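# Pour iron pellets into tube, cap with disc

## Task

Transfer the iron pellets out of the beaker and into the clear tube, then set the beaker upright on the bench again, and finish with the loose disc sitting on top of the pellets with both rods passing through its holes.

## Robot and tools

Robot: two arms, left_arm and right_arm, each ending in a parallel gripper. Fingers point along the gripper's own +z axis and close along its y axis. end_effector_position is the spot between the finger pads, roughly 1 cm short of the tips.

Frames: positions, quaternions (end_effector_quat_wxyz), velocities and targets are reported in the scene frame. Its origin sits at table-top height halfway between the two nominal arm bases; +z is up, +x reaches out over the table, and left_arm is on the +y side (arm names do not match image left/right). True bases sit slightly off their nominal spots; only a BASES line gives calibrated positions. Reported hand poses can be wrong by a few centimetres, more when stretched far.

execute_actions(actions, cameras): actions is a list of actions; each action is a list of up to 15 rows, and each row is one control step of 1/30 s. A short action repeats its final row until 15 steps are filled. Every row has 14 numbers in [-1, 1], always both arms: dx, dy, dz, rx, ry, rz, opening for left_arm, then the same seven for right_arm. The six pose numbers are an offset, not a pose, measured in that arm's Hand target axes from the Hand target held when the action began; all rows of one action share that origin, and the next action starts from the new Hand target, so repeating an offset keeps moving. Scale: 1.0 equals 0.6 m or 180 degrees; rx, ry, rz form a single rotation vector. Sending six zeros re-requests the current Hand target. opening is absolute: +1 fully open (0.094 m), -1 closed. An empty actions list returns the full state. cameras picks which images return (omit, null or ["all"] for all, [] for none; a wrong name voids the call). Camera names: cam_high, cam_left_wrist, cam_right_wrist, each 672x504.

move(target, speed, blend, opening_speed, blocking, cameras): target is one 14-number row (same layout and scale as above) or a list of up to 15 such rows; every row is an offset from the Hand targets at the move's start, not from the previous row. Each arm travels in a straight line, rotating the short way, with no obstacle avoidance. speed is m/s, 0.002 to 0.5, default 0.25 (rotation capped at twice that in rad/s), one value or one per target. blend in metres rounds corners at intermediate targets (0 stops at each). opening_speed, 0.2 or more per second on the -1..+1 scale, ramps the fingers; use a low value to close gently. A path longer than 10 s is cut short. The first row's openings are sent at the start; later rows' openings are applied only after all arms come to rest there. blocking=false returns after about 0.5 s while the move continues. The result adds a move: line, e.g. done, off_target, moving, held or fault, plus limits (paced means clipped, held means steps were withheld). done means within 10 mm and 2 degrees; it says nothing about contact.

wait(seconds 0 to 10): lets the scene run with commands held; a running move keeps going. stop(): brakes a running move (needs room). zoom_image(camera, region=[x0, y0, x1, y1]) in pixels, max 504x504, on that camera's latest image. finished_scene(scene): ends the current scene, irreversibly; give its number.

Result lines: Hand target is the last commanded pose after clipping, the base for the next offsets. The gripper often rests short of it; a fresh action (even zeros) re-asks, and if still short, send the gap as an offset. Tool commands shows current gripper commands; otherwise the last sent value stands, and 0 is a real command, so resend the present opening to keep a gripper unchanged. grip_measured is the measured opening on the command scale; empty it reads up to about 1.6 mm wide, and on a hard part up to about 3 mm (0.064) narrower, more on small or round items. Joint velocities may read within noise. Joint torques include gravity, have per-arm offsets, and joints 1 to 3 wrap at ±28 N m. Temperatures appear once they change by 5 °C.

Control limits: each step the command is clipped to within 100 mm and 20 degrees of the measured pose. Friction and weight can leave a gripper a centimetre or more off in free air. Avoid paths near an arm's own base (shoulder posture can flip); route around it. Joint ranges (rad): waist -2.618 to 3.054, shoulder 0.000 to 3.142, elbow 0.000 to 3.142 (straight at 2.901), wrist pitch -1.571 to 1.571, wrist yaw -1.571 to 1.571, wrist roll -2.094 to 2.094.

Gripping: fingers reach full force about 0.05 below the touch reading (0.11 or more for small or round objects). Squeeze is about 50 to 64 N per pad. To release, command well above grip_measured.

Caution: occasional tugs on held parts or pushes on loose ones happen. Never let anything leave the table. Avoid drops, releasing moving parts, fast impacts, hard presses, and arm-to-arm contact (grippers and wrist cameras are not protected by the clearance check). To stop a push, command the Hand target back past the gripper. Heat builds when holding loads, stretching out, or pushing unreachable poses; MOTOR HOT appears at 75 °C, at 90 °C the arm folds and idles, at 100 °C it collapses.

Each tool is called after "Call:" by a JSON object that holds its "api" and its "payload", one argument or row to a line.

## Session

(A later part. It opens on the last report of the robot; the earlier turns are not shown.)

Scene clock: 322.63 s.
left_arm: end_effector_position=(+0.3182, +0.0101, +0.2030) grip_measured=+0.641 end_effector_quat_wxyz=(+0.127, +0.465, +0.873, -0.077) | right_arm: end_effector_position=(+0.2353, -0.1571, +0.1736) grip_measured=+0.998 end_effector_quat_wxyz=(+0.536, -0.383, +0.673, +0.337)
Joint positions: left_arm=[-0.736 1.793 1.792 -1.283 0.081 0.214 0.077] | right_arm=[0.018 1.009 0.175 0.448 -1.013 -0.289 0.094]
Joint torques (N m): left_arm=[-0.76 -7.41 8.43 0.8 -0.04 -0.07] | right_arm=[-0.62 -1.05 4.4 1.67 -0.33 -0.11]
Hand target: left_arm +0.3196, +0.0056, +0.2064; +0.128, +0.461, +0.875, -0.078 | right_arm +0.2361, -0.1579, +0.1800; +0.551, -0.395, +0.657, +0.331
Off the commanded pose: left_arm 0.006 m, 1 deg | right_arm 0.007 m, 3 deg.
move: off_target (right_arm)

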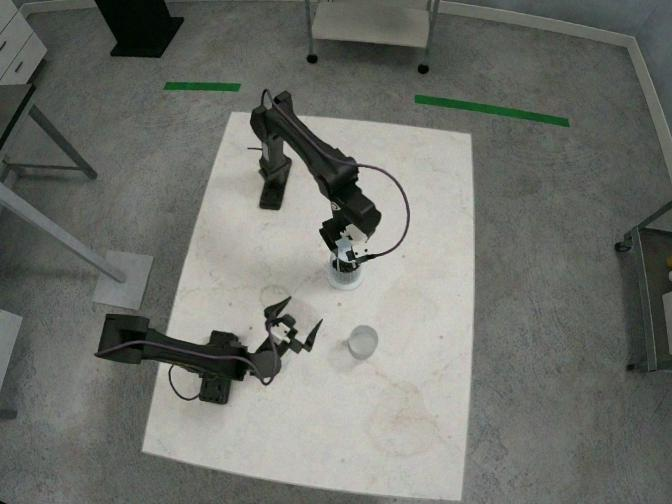

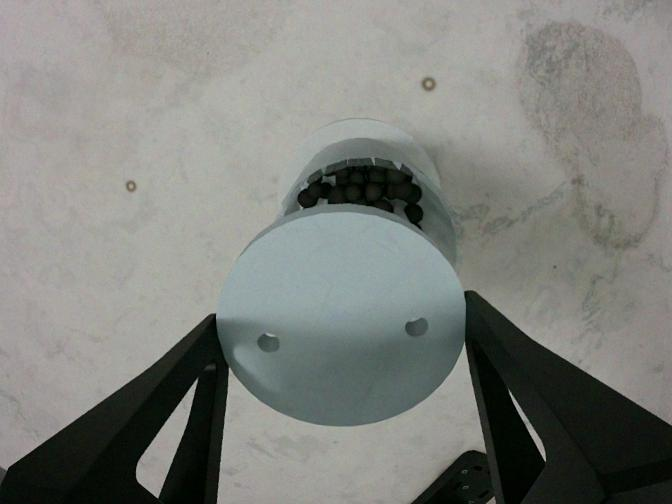

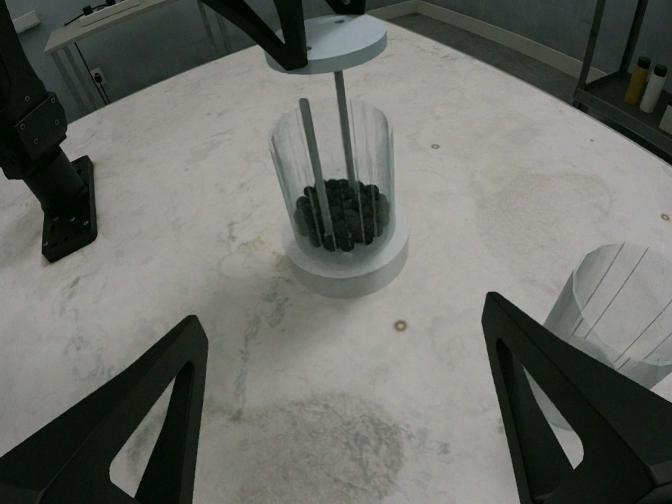

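Call:
{"api": "move", "payload": {
  "target": [0.0082, -0.0075, -0.0023, 0.02, 0.0002, 0.008, 0.42, 0, 0, 0, 0, 0, 0, 1],
  "speed": 0.04,
  "cameras": ["cam_left_wrist", "cam_right_wrist"]
}}

Call:
{"api": "zoom_image", "payload": {
  "camera": "cam_right_wrist",
  "region": [255, 0, 395, 110]
}}

Call:
{"api": "zoom_image", "payload": {
  "camera": "cam_right_wrist",
  "region": [240, 0, 420, 260]
}}

Scene clock: 333.93 s.
left_arm: end_effector_position=(+0.3128, +0.0077, +0.2033) grip_measured=+0.641 end_effector_quat_wxyz=(+0.117, +0.471, +0.869, -0.097) | right_arm: end_effector_position=(+0.2354, -0.1571, +0.1738) grip_measured=+0.998 end_effector_quat_wxyz=(+0.536, -0.383, +0.672, +0.336)
Joint positions: left_arm=[-0.729 1.793 1.792 -1.292 0.129 0.23 0.077] | right_arm=[0.018 1.009 0.175 0.45 -1.013 -0.289 0.094]
Joint torques (N m): left_arm=[0.85 -7.95 7.58 0.72 0.23 0.11] | right_arm=[-0.7 -1.09 4.57 1.67 -0.33 -0.11]
Hand target: left_arm +0.3130, +0.0073, +0.2064; +0.114, +0.475, +0.866, -0.104 | right_arm +0.2361, -0.1579, +0.1800; +0.551, -0.395, +0.657, +0.331
Off the commanded pose: left_arm 0.003 m, 1 deg | right_arm 0.006 m, 3 deg.
move: off_target (right_arm)
Images, in order: cam_left_wrist, cam_right_wrist.

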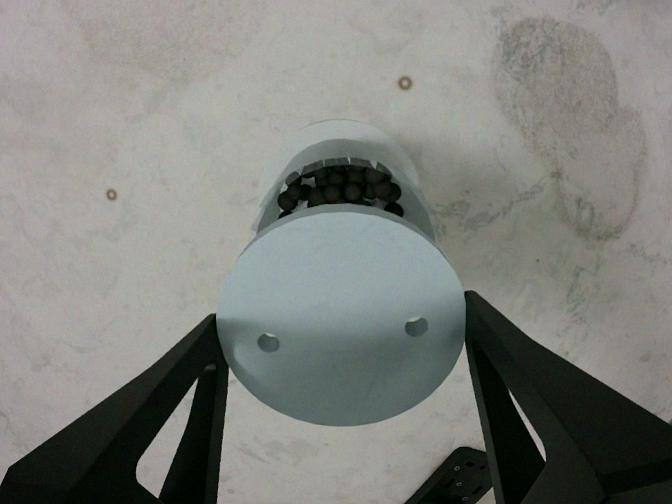

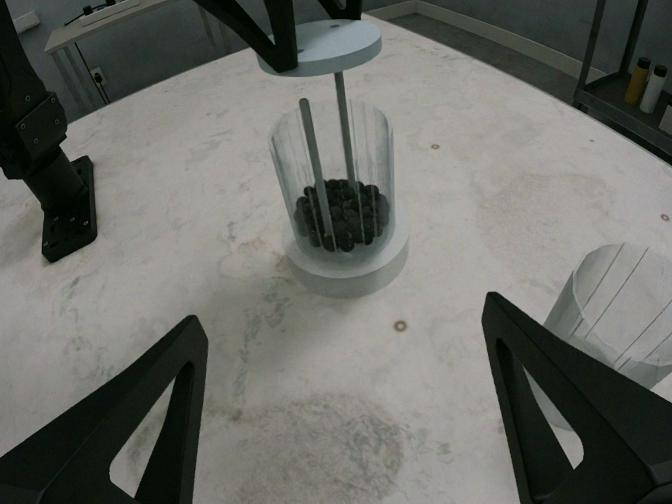

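Scaled by 3.600 from the camera's 672x504 image, which has a finer 960x720 frame.

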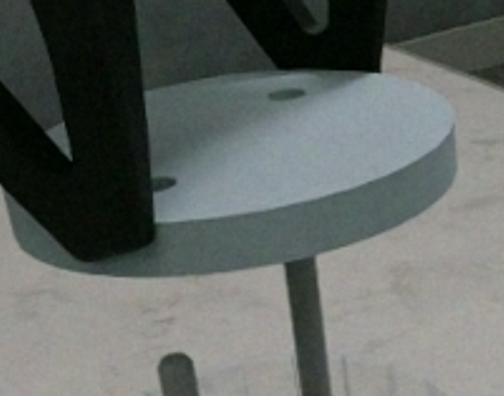

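Scaled by 1.938 from the camera's 672x504 image, which has a finer 960x720 frame.

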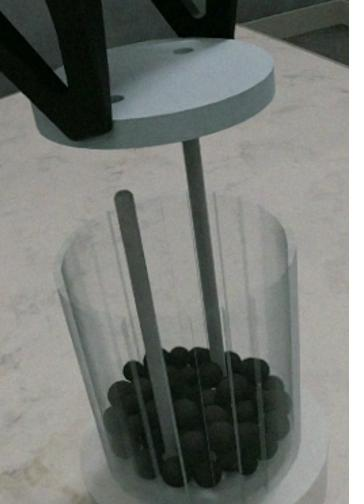

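Call:
{"api": "move", "payload": {
  "target": [0.0122, 0.0032, 0.0222, 0.0025, 0.0006, 0.0079, 0.42, 0, 0, 0, 0, 0, 0, 1],
  "speed": 0.04,
  "cameras": ["cam_left_wrist", "cam_right_wrist"]
}}

Call:
{"api": "zoom_image", "payload": {
  "camera": "cam_right_wrist",
  "region": [255, 10, 395, 120]
}}

Call:
{"api": "zoom_image", "payload": {
  "camera": "cam_right_wrist",
  "region": [240, 0, 420, 260]
}}

Scene clock: 338.97 s.
left_arm: end_effector_position=(+0.3070, +0.0148, +0.1848) grip_measured=+0.641 end_effector_quat_wxyz=(+0.093, +0.483, +0.866, -0.093) | right_arm: end_effector_position=(+0.2352, -0.1569, +0.1739) grip_measured=+0.998 end_effector_quat_wxyz=(+0.536, -0.384, +0.672, +0.337)
Joint positions: left_arm=[-0.721 1.793 1.729 -1.281 0.138 0.265 0.077] | right_arm=[0.018 1.009 0.175 0.45 -1.015 -0.289 0.094]
Joint torques (N m): left_arm=[0.65 -9.51 5.79 1.15 0.25 0.09] | right_arm=[-0.68 -1.06 4.51 1.69 -0.35 -0.12]
Hand target: left_arm +0.3121, +0.0103, +0.1914; +0.113, +0.487, +0.860, -0.105 | right_arm +0.2361, -0.1579, +0.1800; +0.551, -0.395, +0.657, +0.331
Off the commanded pose: left_arm 0.010 m, 3 deg | right_arm 0.006 m, 3 deg.
move: off_target (left_arm, right_arm)
Images, in order: cam_left_wrist, cam_right_wrist.

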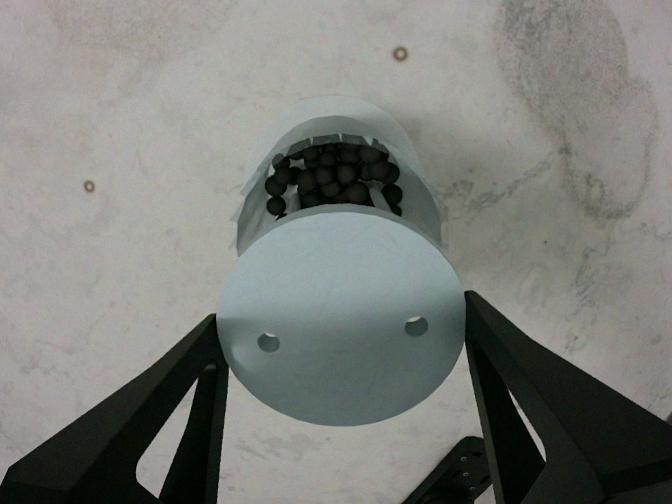

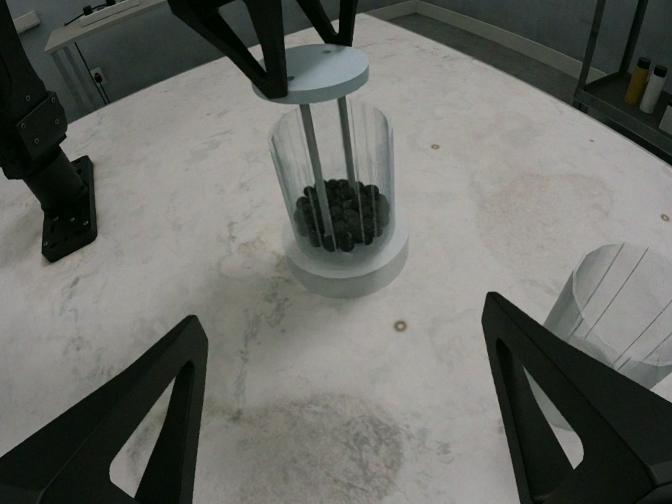

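Scaled by 3.600 from the camera's 672x504 image, which has a finer 960x720 frame.

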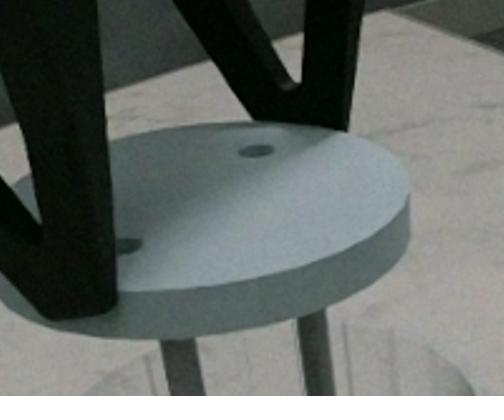

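Scaled by 1.938 from the camera's 672x504 image, which has a finer 960x720 frame.

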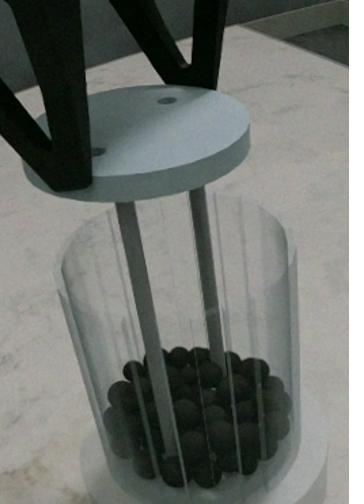

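Call:
{"api": "move", "payload": {
  "target": [-0.0037, 0.0016, 0.001, -0.0095, -0.0075, 0, 0.42, 0, 0, 0, 0, 0, 0, 1],
  "speed": 0.04,
  "cameras": ["cam_left_wrist", "cam_right_wrist"]
}}

Call:
{"api": "zoom_image", "payload": {
  "camera": "cam_right_wrist",
  "region": [255, 10, 395, 120]
}}

Scene clock: 343.67 s.
left_arm: end_effector_position=(+0.3104, +0.0128, +0.1823) grip_measured=+0.641 end_effector_quat_wxyz=(+0.103, +0.483, +0.864, -0.093) | right_arm: end_effector_position=(+0.2352, -0.1569, +0.1739) grip_measured=+0.998 end_effector_quat_wxyz=(+0.536, -0.384, +0.672, +0.337)
Joint positions: left_arm=[-0.721 1.787 1.707 -1.246 0.134 0.265 0.077] | right_arm=[0.018 1.009 0.175 0.45 -1.015 -0.289 0.094]
Joint torques (N m): left_arm=[-0.39 -10.85 4.83 1.16 0.03 0.01] | right_arm=[-0.69 -1.1 4.49 1.66 -0.34 -0.12]
Hand target: left_arm +0.3141, +0.0088, +0.1914; +0.130, +0.484, +0.860, -0.098 | right_arm +0.2361, -0.1579, +0.1800; +0.551, -0.395, +0.657, +0.331
Off the commanded pose: left_arm 0.011 m, 3 deg | right_arm 0.006 m, 3 deg.
move: off_target (left_arm, right_arm)
Images, in order: cam_left_wrist, cam_right_wrist.

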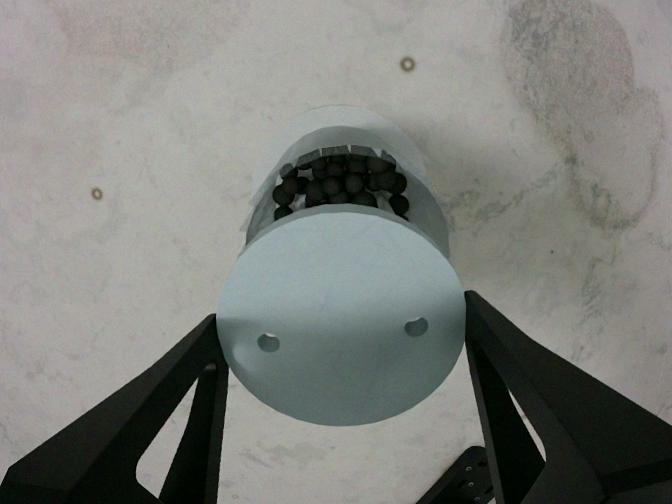

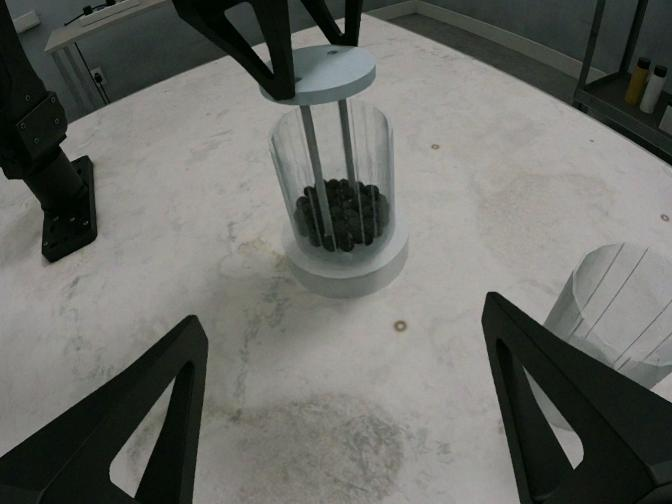

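Scaled by 3.600 from the camera's 672x504 image, which has a finer 960x720 frame.

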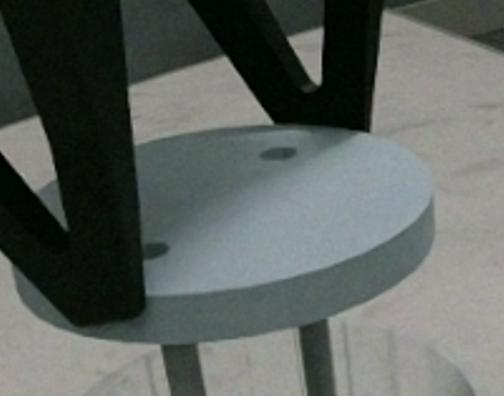

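Call:
{"api": "move", "payload": {
  "target": [0.0053, 0.0003, 0.0053, 0, 0, 0, 0.42, 0, 0, 0, 0, 0, 0, 1],
  "speed": 0.02,
  "cameras": ["cam_left_wrist", "cam_right_wrist"]
}}

Call:
{"api": "zoom_image", "payload": {
  "camera": "cam_right_wrist",
  "region": [255, 10, 395, 120]
}}

Scene clock: 346.37 s.
left_arm: end_effector_position=(+0.3104, +0.0128, +0.1824) grip_measured=+0.641 end_effector_quat_wxyz=(+0.111, +0.483, +0.863, -0.095) | right_arm: end_effector_position=(+0.2352, -0.1569, +0.1739) grip_measured=+0.998 end_effector_quat_wxyz=(+0.536, -0.384, +0.672, +0.337)
Joint positions: left_arm=[-0.721 1.77 1.683 -1.222 0.134 0.265 0.077] | right_arm=[0.018 1.009 0.175 0.45 -1.015 -0.289 0.094]
Joint torques (N m): left_arm=[-0.18 -10.35 4.7 1.17 0.08 -0.1] | right_arm=[-0.62 -1.07 4.45 1.64 -0.35 -0.11]
Hand target: left_arm +0.3131, +0.0105, +0.1874; +0.130, +0.484, +0.860, -0.098 | right_arm +0.2361, -0.1579, +0.1800; +0.551, -0.395, +0.657, +0.331
Off the commanded pose: left_arm 0.006 m, 2 deg | right_arm 0.006 m, 3 deg.
move: off_target (right_arm)
Images, in order: cam_left_wrist, cam_right_wrist.

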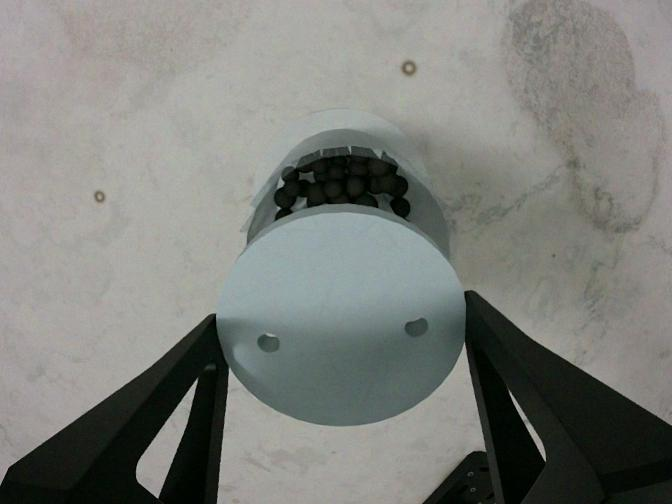

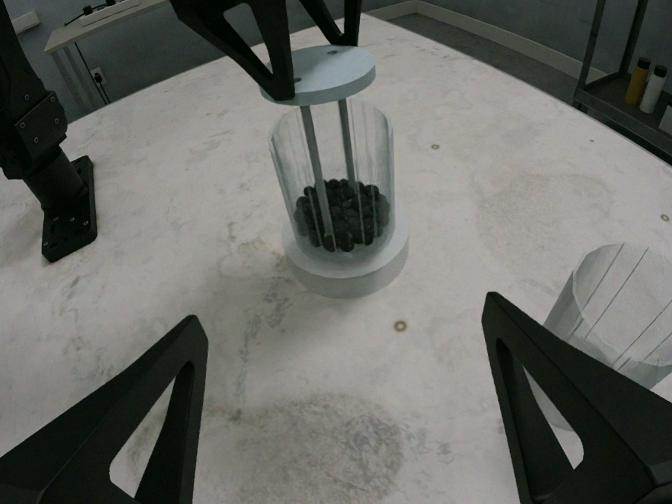

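Scaled by 3.600 from the camera's 672x504 image, which has a finer 960x720 frame.

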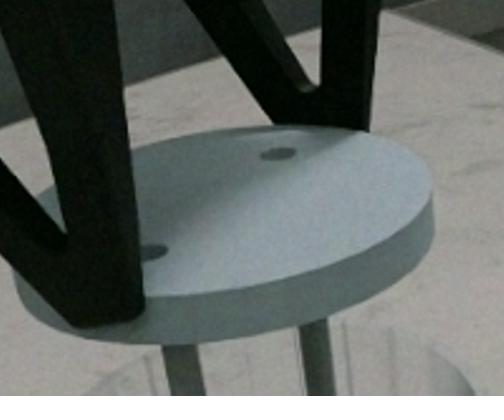

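Call:
{"api": "move", "payload": {
  "target": [0.0021, 0.0003, 0.0063, 0, 0, 0, 0.42, 0, 0, 0, 0, 0, 0, 1],
  "speed": 0.02,
  "cameras": ["cam_left_wrist", "cam_right_wrist"]
}}

Call:
{"api": "zoom_image", "payload": {
  "camera": "cam_right_wrist",
  "region": [255, 10, 395, 120]
}}

Scene clock: 347.93 s.
left_arm: end_effector_position=(+0.3104, +0.0128, +0.1819) grip_measured=+0.641 end_effector_quat_wxyz=(+0.116, +0.483, +0.863, -0.096) | right_arm: end_effector_position=(+0.2352, -0.1569, +0.1739) grip_measured=+0.998 end_effector_quat_wxyz=(+0.536, -0.384, +0.672, +0.337)
Joint positions: left_arm=[-0.721 1.761 1.668 -1.206 0.134 0.265 0.077] | right_arm=[0.018 1.009 0.175 0.45 -1.015 -0.289 0.094]
Joint torques (N m): left_arm=[-0.39 -9.78 4.51 1.17 0.09 -0.05] | right_arm=[-0.66 -1.09 4.6 1.64 -0.36 -0.11]
Hand target: left_arm +0.3131, +0.0105, +0.1834; +0.130, +0.484, +0.860, -0.098 | right_arm +0.2361, -0.1579, +0.1800; +0.551, -0.395, +0.657, +0.331
Off the commanded pose: left_arm 0.004 m, 2 deg | right_arm 0.006 m, 3 deg.
move: off_target (right_arm)
Images, in order: cam_left_wrist, cam_right_wrist.

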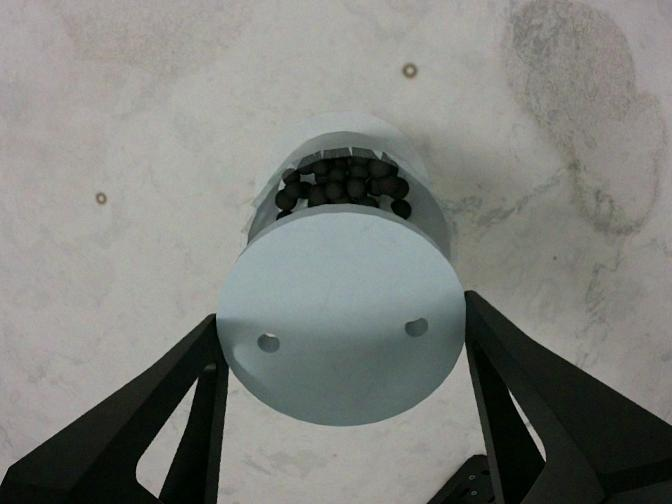

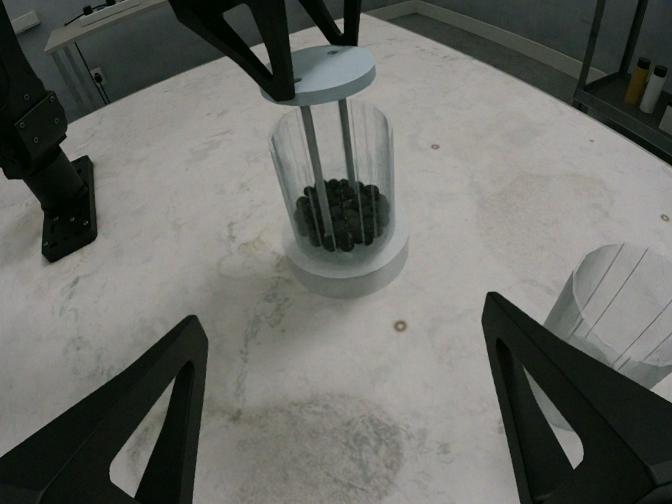

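Scaled by 3.600 from the camera's 672x504 image, which has a finer 960x720 frame.

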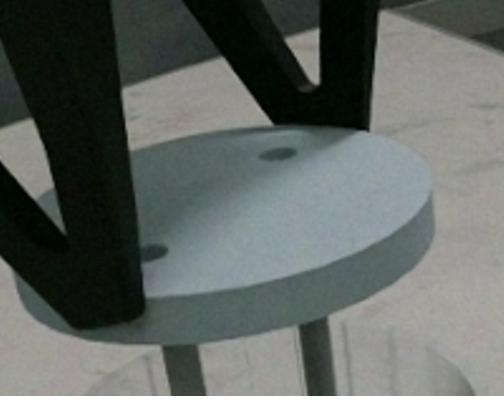

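Call:
{"api": "move", "payload": {
  "target": [0.0026, 0.0003, 0.0079, 0, 0, 0, 0.42, 0, 0, 0, 0, 0, 0, 1],
  "speed": 0.02,
  "cameras": ["cam_left_wrist", "cam_right_wrist"]
}}

Call:
{"api": "zoom_image", "payload": {
  "camera": "cam_right_wrist",
  "region": [255, 10, 395, 120]
}}

Scene clock: 349.97 s.
left_arm: end_effector_position=(+0.3104, +0.0128, +0.1814) grip_measured=+0.641 end_effector_quat_wxyz=(+0.122, +0.483, +0.862, -0.097) | right_arm: end_effector_position=(+0.2352, -0.1569, +0.1739) grip_measured=+0.998 end_effector_quat_wxyz=(+0.536, -0.384, +0.672, +0.337)
Joint positions: left_arm=[-0.721 1.749 1.648 -1.186 0.134 0.265 0.077] | right_arm=[0.018 1.009 0.175 0.45 -1.015 -0.289 0.094]
Joint torques (N m): left_arm=[-0.38 -8.53 4.23 1.21 0.02 -0.04] | right_arm=[-0.61 -1.09 4.33 1.69 -0.32 -0.11]
Hand target: left_arm +0.3131, +0.0105, +0.1784; +0.130, +0.484, +0.860, -0.098 | right_arm +0.2361, -0.1579, +0.1800; +0.551, -0.395, +0.657, +0.331
Off the commanded pose: left_arm 0.005 m, 1 deg | right_arm 0.006 m, 3 deg.
move: off_target (right_arm)
Images, in order: cam_left_wrist, cam_right_wrist.

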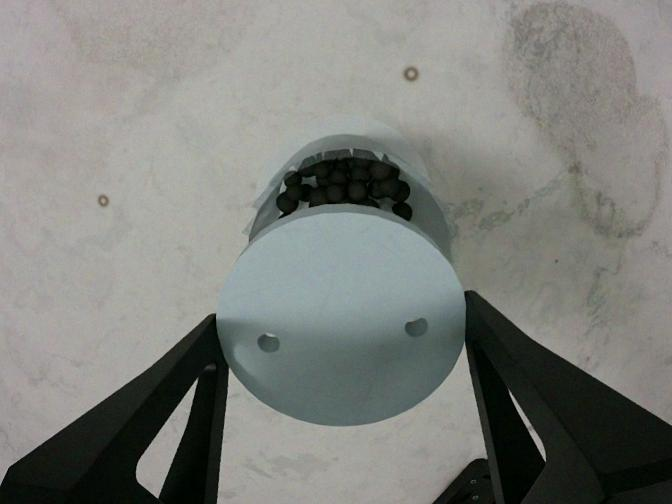

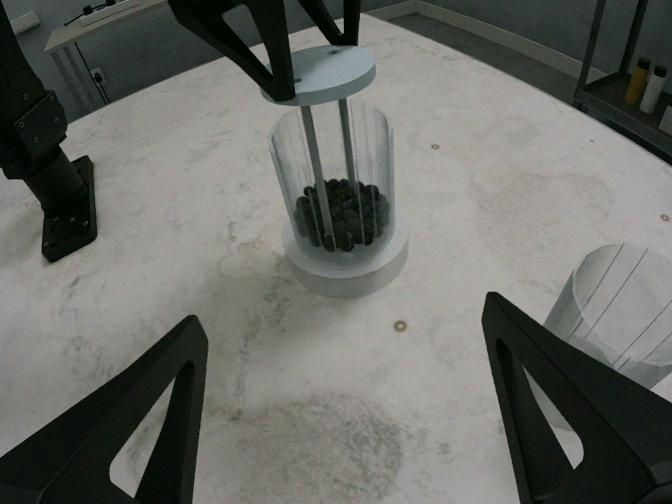

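Scaled by 3.600 from the camera's 672x504 image, which has a finer 960x720 frame.

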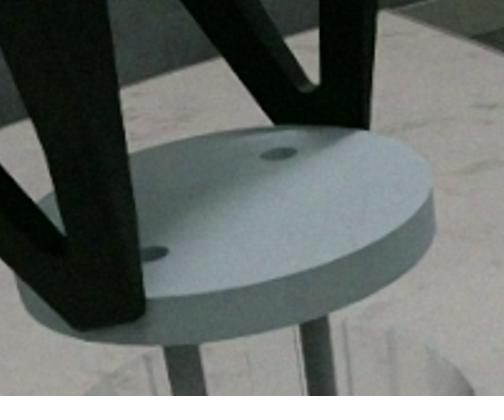

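Call:
{"api": "move", "payload": {
  "target": [-0.0045, 0, 0.0015, 0, 0, 0, 0.42, 0, 0, 0, 0, 0, 0, 1],
  "speed": 0.02,
  "cameras": ["cam_right_wrist"]
}}

Call:
{"api": "zoom_image", "payload": {
  "camera": "cam_right_wrist",
  "region": [255, 10, 395, 120]
}}

Scene clock: 352.10 s.
left_arm: end_effector_position=(+0.3104, +0.0128, +0.1814) grip_measured=+0.641 end_effector_quat_wxyz=(+0.122, +0.483, +0.862, -0.097) | right_arm: end_effector_position=(+0.2352, -0.1569, +0.1739) grip_measured=+0.998 end_effector_quat_wxyz=(+0.536, -0.384, +0.672, +0.337)
Joint positions: left_arm=[-0.721 1.749 1.648 -1.186 0.134 0.265 0.077] | right_arm=[0.018 1.009 0.175 0.45 -1.015 -0.289 0.094]
Joint torques (N m): left_arm=[-0.47 -7.75 4.96 1.2 0.02 -0.07] | right_arm=[-0.64 -1.1 4.67 1.66 -0.36 -0.11]
Hand target: left_arm +0.3146, +0.0080, +0.1784; +0.130, +0.484, +0.860, -0.098 | right_arm +0.2361, -0.1579, +0.1800; +0.551, -0.395, +0.657, +0.331
Off the commanded pose: left_arm 0.007 m, 1 deg | right_arm 0.006 m, 3 deg.
move: off_target (right_arm)
Images, in order: cam_right_wrist.

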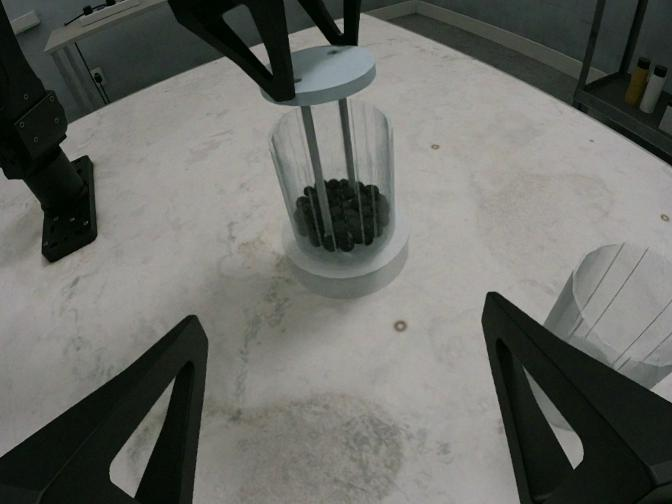

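Scaled by 3.600 from the camera's 672x504 image, which has a finer 960x720 frame.

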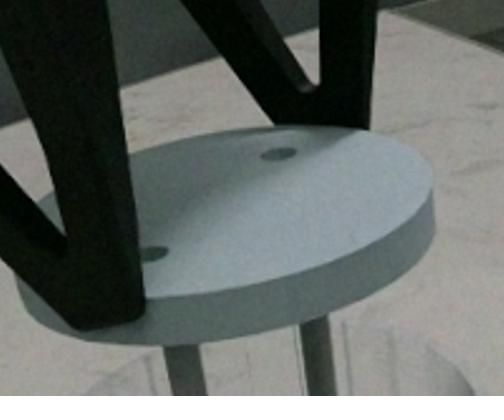

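Call:
{"api": "move", "payload": {
  "target": [
    [-0.0118, 0.0005, -0.0253, 0, 0, 0, 0.42, 0, 0, 0, 0, 0, 0, 1],
    [-0.0038, 0.0015, -0.0017, 0, 0, 0, 0.42, 0, 0, 0, 0, 0, 0, 1]
  ],
  "speed": [0.04, 0.02],
  "cameras": ["cam_left_wrist", "cam_right_wrist"]
}}

Call:
{"api": "zoom_image", "payload": {
  "camera": "cam_right_wrist",
  "region": [255, 10, 395, 120]
}}

Scene clock: 354.97 s.
left_arm: end_effector_position=(+0.3125, +0.0124, +0.1827) grip_measured=+0.641 end_effector_quat_wxyz=(+0.123, +0.483, +0.862, -0.096) | right_arm: end_effector_position=(+0.2352, -0.1569, +0.1739) grip_measured=+0.998 end_effector_quat_wxyz=(+0.536, -0.384, +0.672, +0.337)
Joint positions: left_arm=[-0.72 1.755 1.66 -1.191 0.131 0.267 0.077] | right_arm=[0.018 1.009 0.175 0.45 -1.015 -0.289 0.094]
Joint torques (N m): left_arm=[-0.49 -7.43 5.34 1.22 0.05 -0.09] | right_arm=[-0.72 -1.09 4.48 1.67 -0.34 -0.1]
Hand target: left_arm +0.3164, +0.0070, +0.1801; +0.130, +0.484, +0.860, -0.098 | right_arm +0.2361, -0.1579, +0.1800; +0.551, -0.395, +0.657, +0.331
Off the commanded pose: left_arm 0.007 m, 1 deg | right_arm 0.006 m, 3 deg.
move: off_target (right_arm)
Images, in order: cam_left_wrist, cam_right_wrist.

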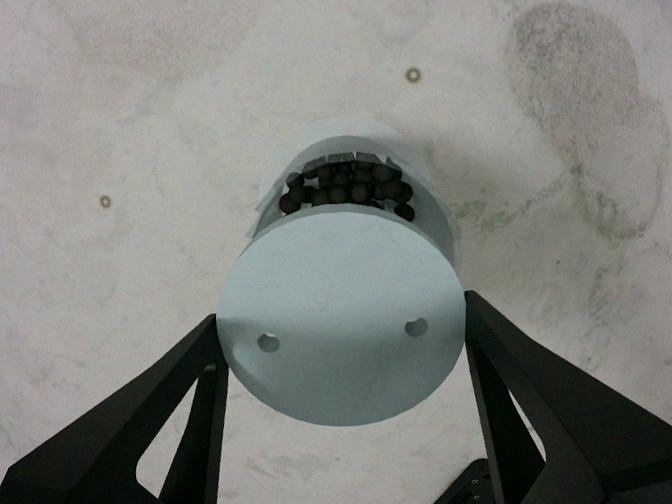

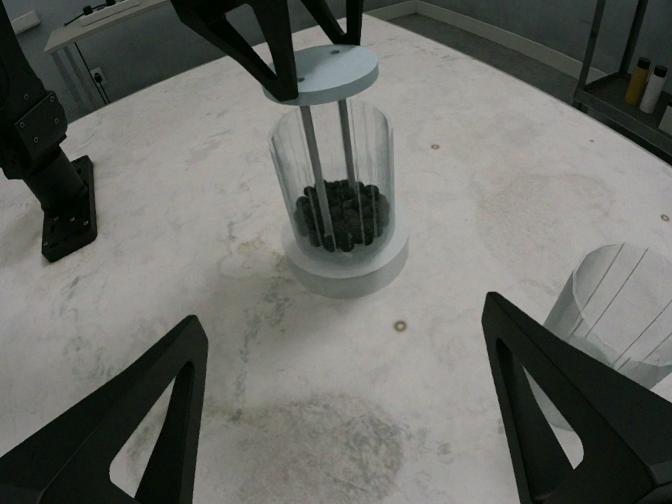

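Scaled by 3.600 from the camera's 672x504 image, which has a finer 960x720 frame.

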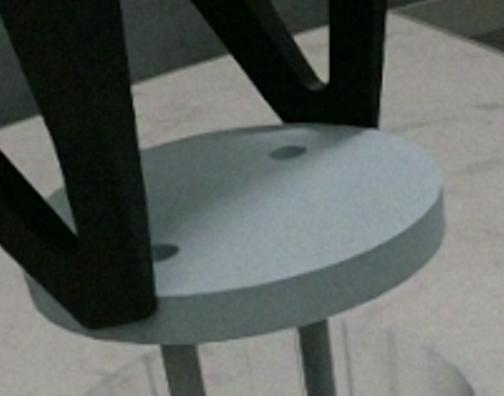

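Call:
{"api": "zoom_image", "payload": {
  "camera": "cam_left_wrist",
  "region": [200, 90, 490, 260]
}}

Scaled by 1.738 from the camera's 672x504 image, which has a finer 960x720 frame.

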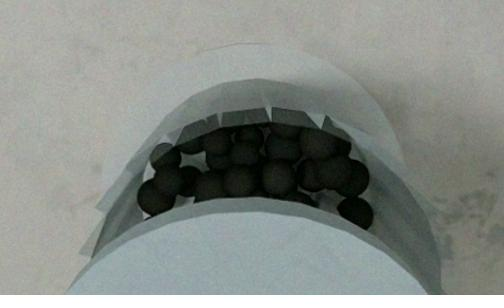

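Call:
{"api": "move", "payload": {
  "target": [
    [0, 0, 0, 0, 0, 0, 0.42, -0.0157, 0.0552, 0.088, 0.0876, 0, 0.0156, 1],
    [0, 0, 0, 0, 0, 0, 0.42, -0.0128, 0.1637, 0.0722, 0.1752, 0, 0.0311, 1]
  ],
  "speed": [0.1, 0.1],
  "blend": 0.02
}}

Scene clock: 365.60 s.
left_arm: end_effector_position=(+0.3125, +0.0124, +0.1827) grip_measured=+0.641 end_effector_quat_wxyz=(+0.123, +0.483, +0.862, -0.096) | right_arm: end_effector_position=(+0.1685, -0.0771, +0.1699) grip_measured=+0.998 end_effector_quat_wxyz=(+0.617, -0.213, +0.740, +0.161)
Joint positions: left_arm=[-0.72 1.755 1.66 -1.191 0.131 0.267 0.077] | right_arm=[1.428 1.045 0.129 0.617 0.884 0.208 0.094]
Joint torques (N m): left_arm=[-0.53 -7.5 5.44 1.22 0.1 -0.01] | right_arm=[0.64 -1.18 7.06 1.27 0.26 0.14]
Hand target: left_arm +0.3164, +0.0070, +0.1801; +0.130, +0.484, +0.860, -0.098 | right_arm +0.1701, -0.0729, +0.1800; +0.621, -0.198, +0.740, +0.166
Off the commanded pose: left_arm 0.007 m, 1 deg | right_arm 0.011 m, 2 deg.
move: off_target (right_arm)

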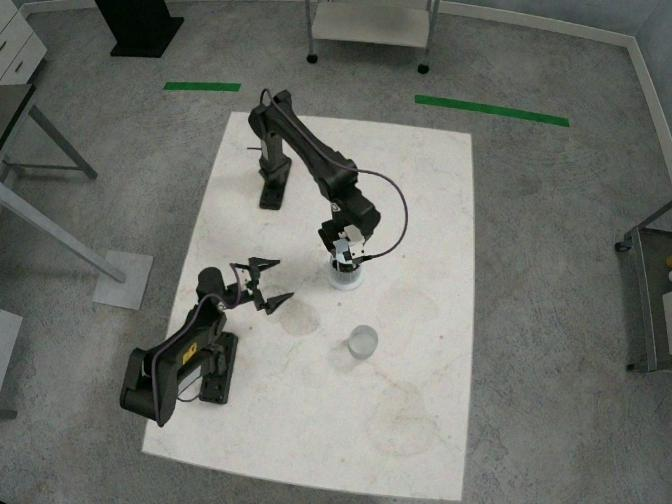

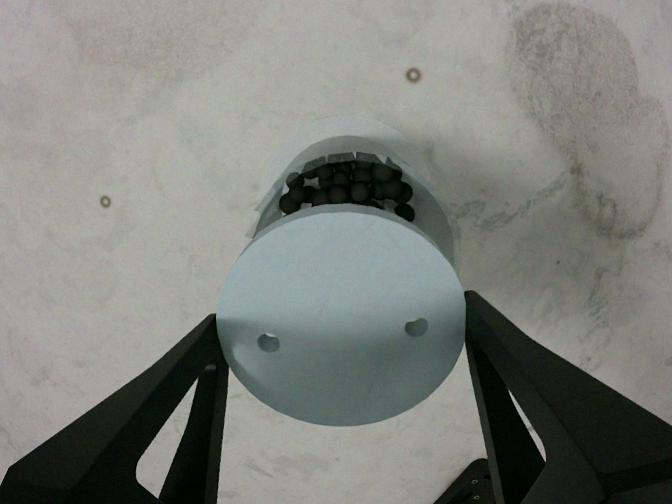

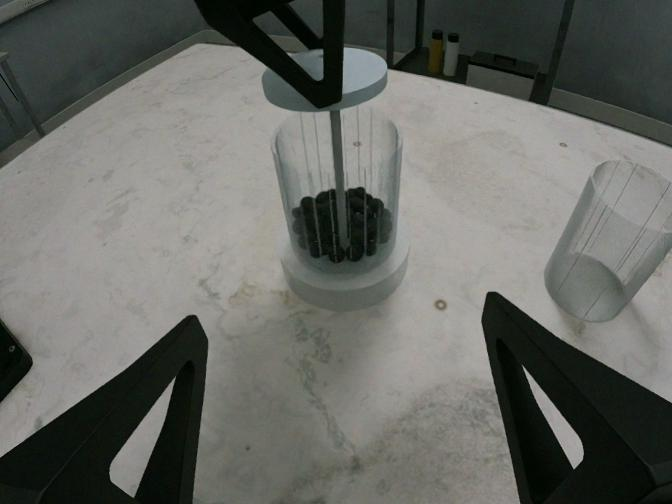

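Call:
{"api": "zoom_image", "payload": {
  "camera": "cam_right_wrist",
  "region": [250, 20, 420, 150]
}}

Call:
{"api": "zoom_image", "payload": {
  "camera": "cam_right_wrist",
  "region": [240, 30, 430, 320]
}}

Scaled by 2.965 from the camera's 672x504 image, which has a finer 960x720 frame.

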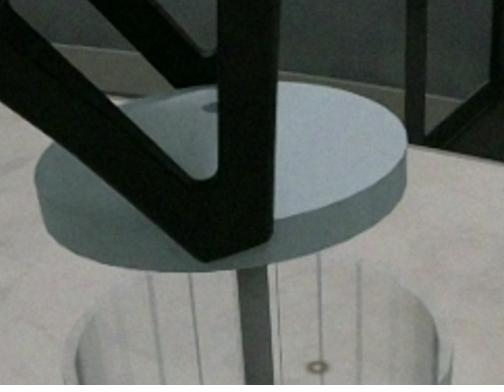

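Scaled by 1.738 from the camera's 672x504 image, which has a finer 960x720 frame.

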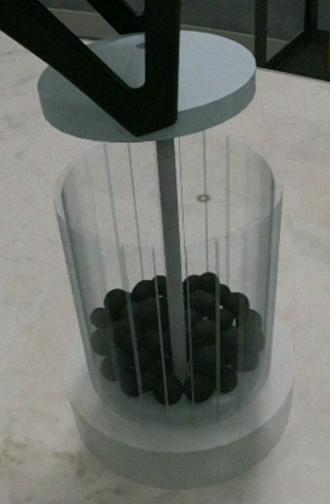

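Call:
{"api": "move", "payload": {
  "target": [
    [-0.0063, -0.0008, -0.0188, 0, 0, 0, 0.42, 0, 0, 0, 0, 0, 0, 1],
    [-0.0053, -0.0167, -0.0185, 0, 0, 0, 0.42, 0, 0, 0, 0, 0, 0, 1]
  ],
  "speed": [0.04, 0.03],
  "cameras": ["cam_left_wrist", "cam_right_wrist"]
}}

Call:
{"api": "zoom_image", "payload": {
  "camera": "cam_right_wrist",
  "region": [250, 20, 420, 150]
}}

Scene clock: 369.77 s.
left_arm: end_effector_position=(+0.3076, +0.0041, +0.1877) grip_measured=+0.641 end_effector_quat_wxyz=(+0.128, +0.490, +0.857, -0.096) | right_arm: end_effector_position=(+0.1685, -0.0771, +0.1699) grip_measured=+0.998 end_effector_quat_wxyz=(+0.617, -0.212, +0.740, +0.161)
Joint positions: left_arm=[-0.747 1.755 1.677 -1.194 0.123 0.256 0.077] | right_arm=[1.428 1.045 0.129 0.617 0.884 0.21 0.094]
Joint torques (N m): left_arm=[-0.36 -8.06 7.17 0.86 0.06 -0.09] | right_arm=[0.79 -1.14 7.09 1.29 0.25 0.15]
Hand target: left_arm +0.3079, +0.0025, +0.1920; +0.130, +0.484, +0.860, -0.098 | right_arm +0.1701, -0.0729, +0.1800; +0.621, -0.198, +0.740, +0.166
Off the commanded pose: left_arm 0.005 m, 1 deg | right_arm 0.011 m, 2 deg.
move: off_target (right_arm)
Images, in order: cam_left_wrist, cam_right_wrist.

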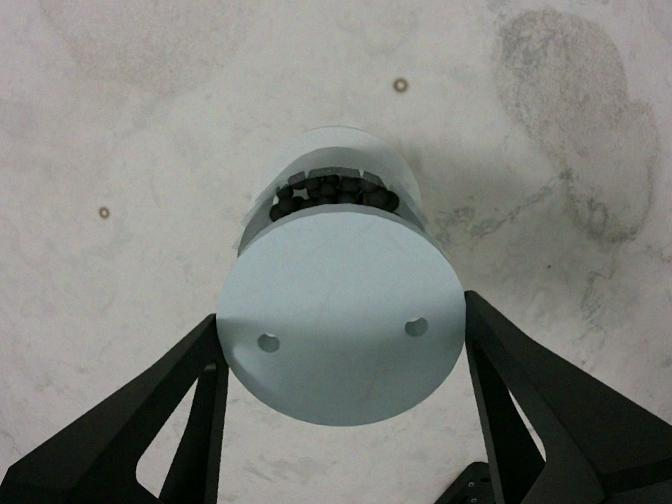

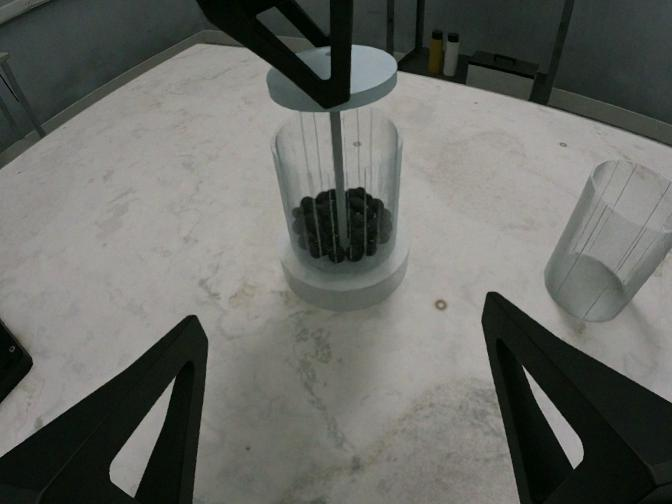

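Scaled by 2.965 from the camera's 672x504 image, which has a finer 960x720 frame.

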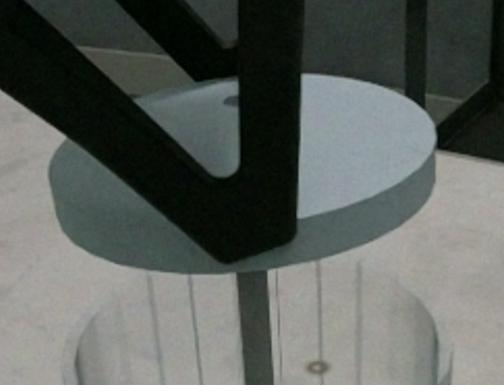

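Call:
{"api": "move", "payload": {
  "target": [
    [0, 0, 0, 0, 0, 0, 0.42, -0.0123, -0.0833, 0.0698, -0.0875, 0, -0.0154, 1],
    [0, 0, 0, 0, 0, 0, 0.42, -0.0058, -0.1678, 0.0333, -0.1751, 0, -0.0309, 1],
    [0, 0, 0, 0, 0, 0, 0.42, -0.016, -0.1863, 0.091, -0.2626, 0, -0.0463, 1]
  ],
  "speed": 0.12,
  "blend": 0.02
}}

Call:
{"api": "zoom_image", "payload": {
  "camera": "cam_right_wrist",
  "region": [230, 0, 430, 200]
}}

Scene clock: 375.93 s.
left_arm: end_effector_position=(+0.3076, +0.0041, +0.1877) grip_measured=+0.641 end_effector_quat_wxyz=(+0.128, +0.489, +0.857, -0.096) | right_arm: end_effector_position=(+0.2702, -0.1408, +0.1713) grip_measured=+0.998 end_effector_quat_wxyz=(+0.496, -0.475, +0.607, +0.400)
Joint positions: left_arm=[-0.747 1.755 1.677 -1.194 0.123 0.254 0.077] | right_arm=[0.006 1.447 0.484 0.296 -1.262 -0.628 0.094]
Joint torques (N m): left_arm=[-0.32 -8.18 7.57 0.84 0.07 -0.11] | right_arm=[-0.62 -3.97 6.53 0.9 -0.59 -0.12]
Hand target: left_arm +0.3079, +0.0025, +0.1920; +0.130, +0.484, +0.860, -0.098 | right_arm +0.2739, -0.1421, +0.1800; +0.500, -0.482, +0.596, +0.404
Off the commanded pose: left_arm 0.005 m, 1 deg | right_arm 0.009 m, 2 deg.
move: done

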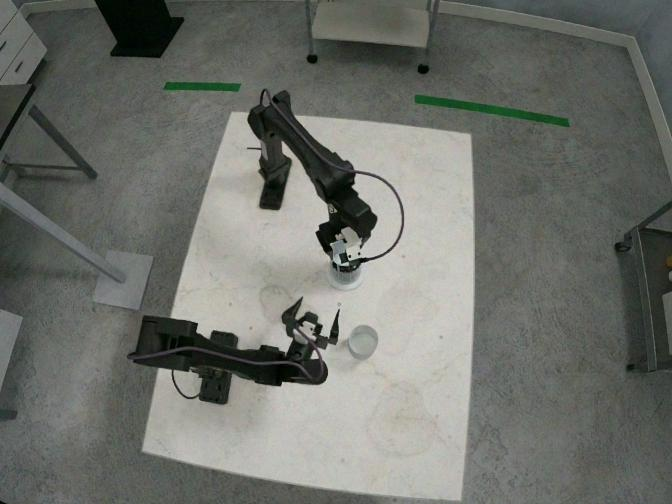

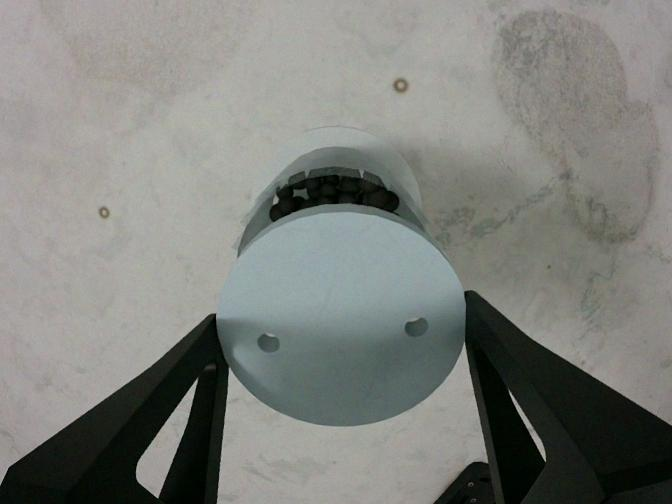

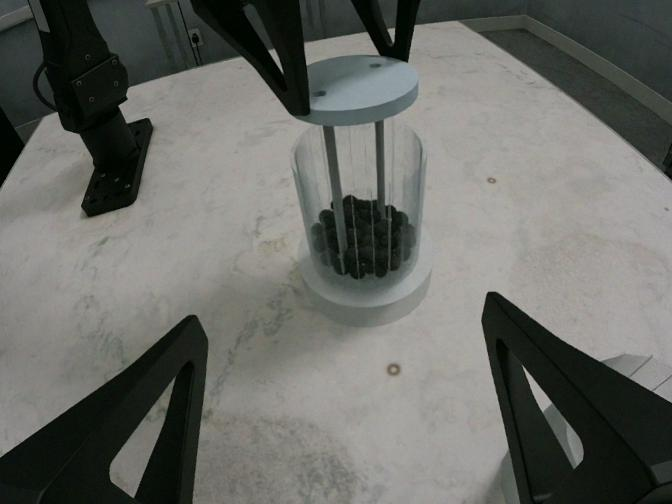

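Scaled by 2.520 from the camera's 672x504 image, which has a finer 960x720 frame.

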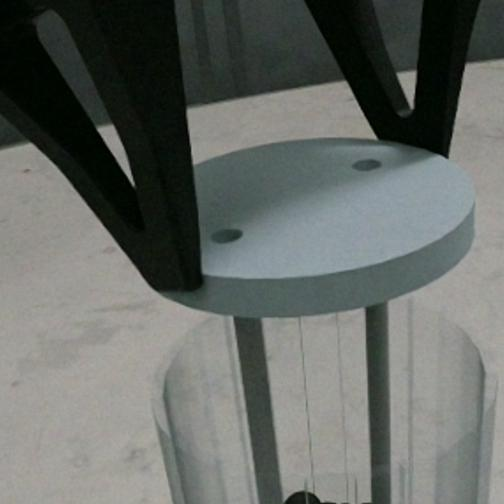

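Call:
{"api": "zoom_image", "payload": {
  "camera": "cam_right_wrist",
  "region": [300, 40, 430, 140]
}}

Call:
{"api": "zoom_image", "payload": {
  "camera": "cam_right_wrist",
  "region": [300, 110, 430, 210]
}}

Call:
{"api": "zoom_image", "payload": {
  "camera": "cam_right_wrist",
  "region": [300, 180, 430, 280]
}}

Scaled by 3.877 from the camera's 672x504 image, which has a finer 960x720 frame.

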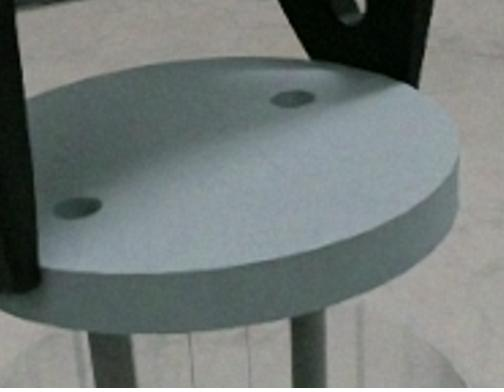

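Scaled by 3.877 from the camera's 672x504 image, which has a finer 960x720 frame.

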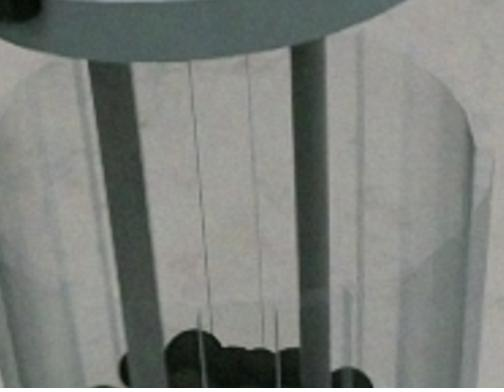

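Scaled by 3.877 from the camera's 672x504 image, which has a finer 960x720 frame.

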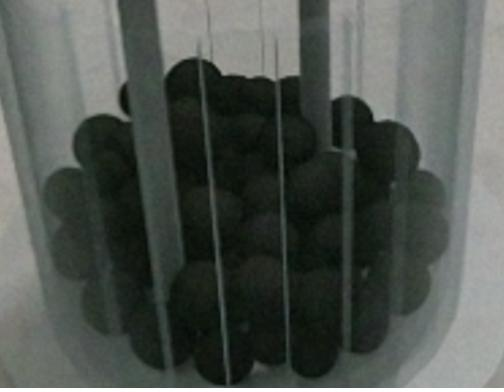

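Call:
{"api": "move", "payload": {
  "target": [-0.0013, 0.0057, 0.0062, 0, 0, 0, 0.42, 0, 0, 0, 0, 0, 0, 1],
  "speed": 0.02,
  "cameras": ["cam_right_wrist"]
}}

Call:
{"api": "zoom_image", "payload": {
  "camera": "cam_right_wrist",
  "region": [300, 40, 430, 140]
}}

Scene clock: 380.03 s.
left_arm: end_effector_position=(+0.3076, +0.0041, +0.1877) grip_measured=+0.641 end_effector_quat_wxyz=(+0.128, +0.489, +0.857, -0.096) | right_arm: end_effector_position=(+0.2696, -0.1408, +0.1706) grip_measured=+0.998 end_effector_quat_wxyz=(+0.494, -0.476, +0.607, +0.401)
Joint positions: left_arm=[-0.747 1.755 1.677 -1.194 0.123 0.254 0.077] | right_arm=[0.006 1.447 0.484 0.289 -1.262 -0.634 0.094]
Joint torques (N m): left_arm=[0.17 -7.57 7.34 0.9 0.13 -0.02] | right_arm=[-0.42 -3.99 6.56 0.88 -0.56 -0.14]
Hand target: left_arm +0.3117, +0.0026, +0.1886; +0.130, +0.484, +0.860, -0.098 | right_arm +0.2739, -0.1421, +0.1800; +0.500, -0.482, +0.596, +0.404
Off the commanded pose: left_arm 0.004 m, 1 deg | right_arm 0.010 m, 2 deg.
move: done
Images, in order: cam_right_wrist.

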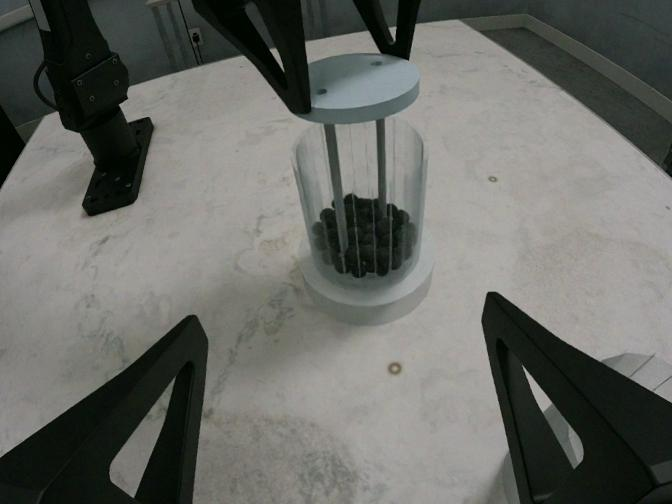

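Scaled by 3.877 from the camera's 672x504 image, which has a finer 960x720 frame.

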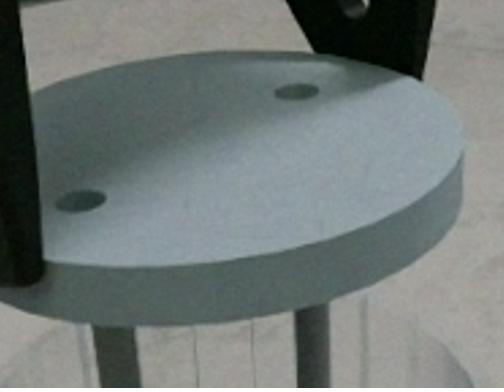

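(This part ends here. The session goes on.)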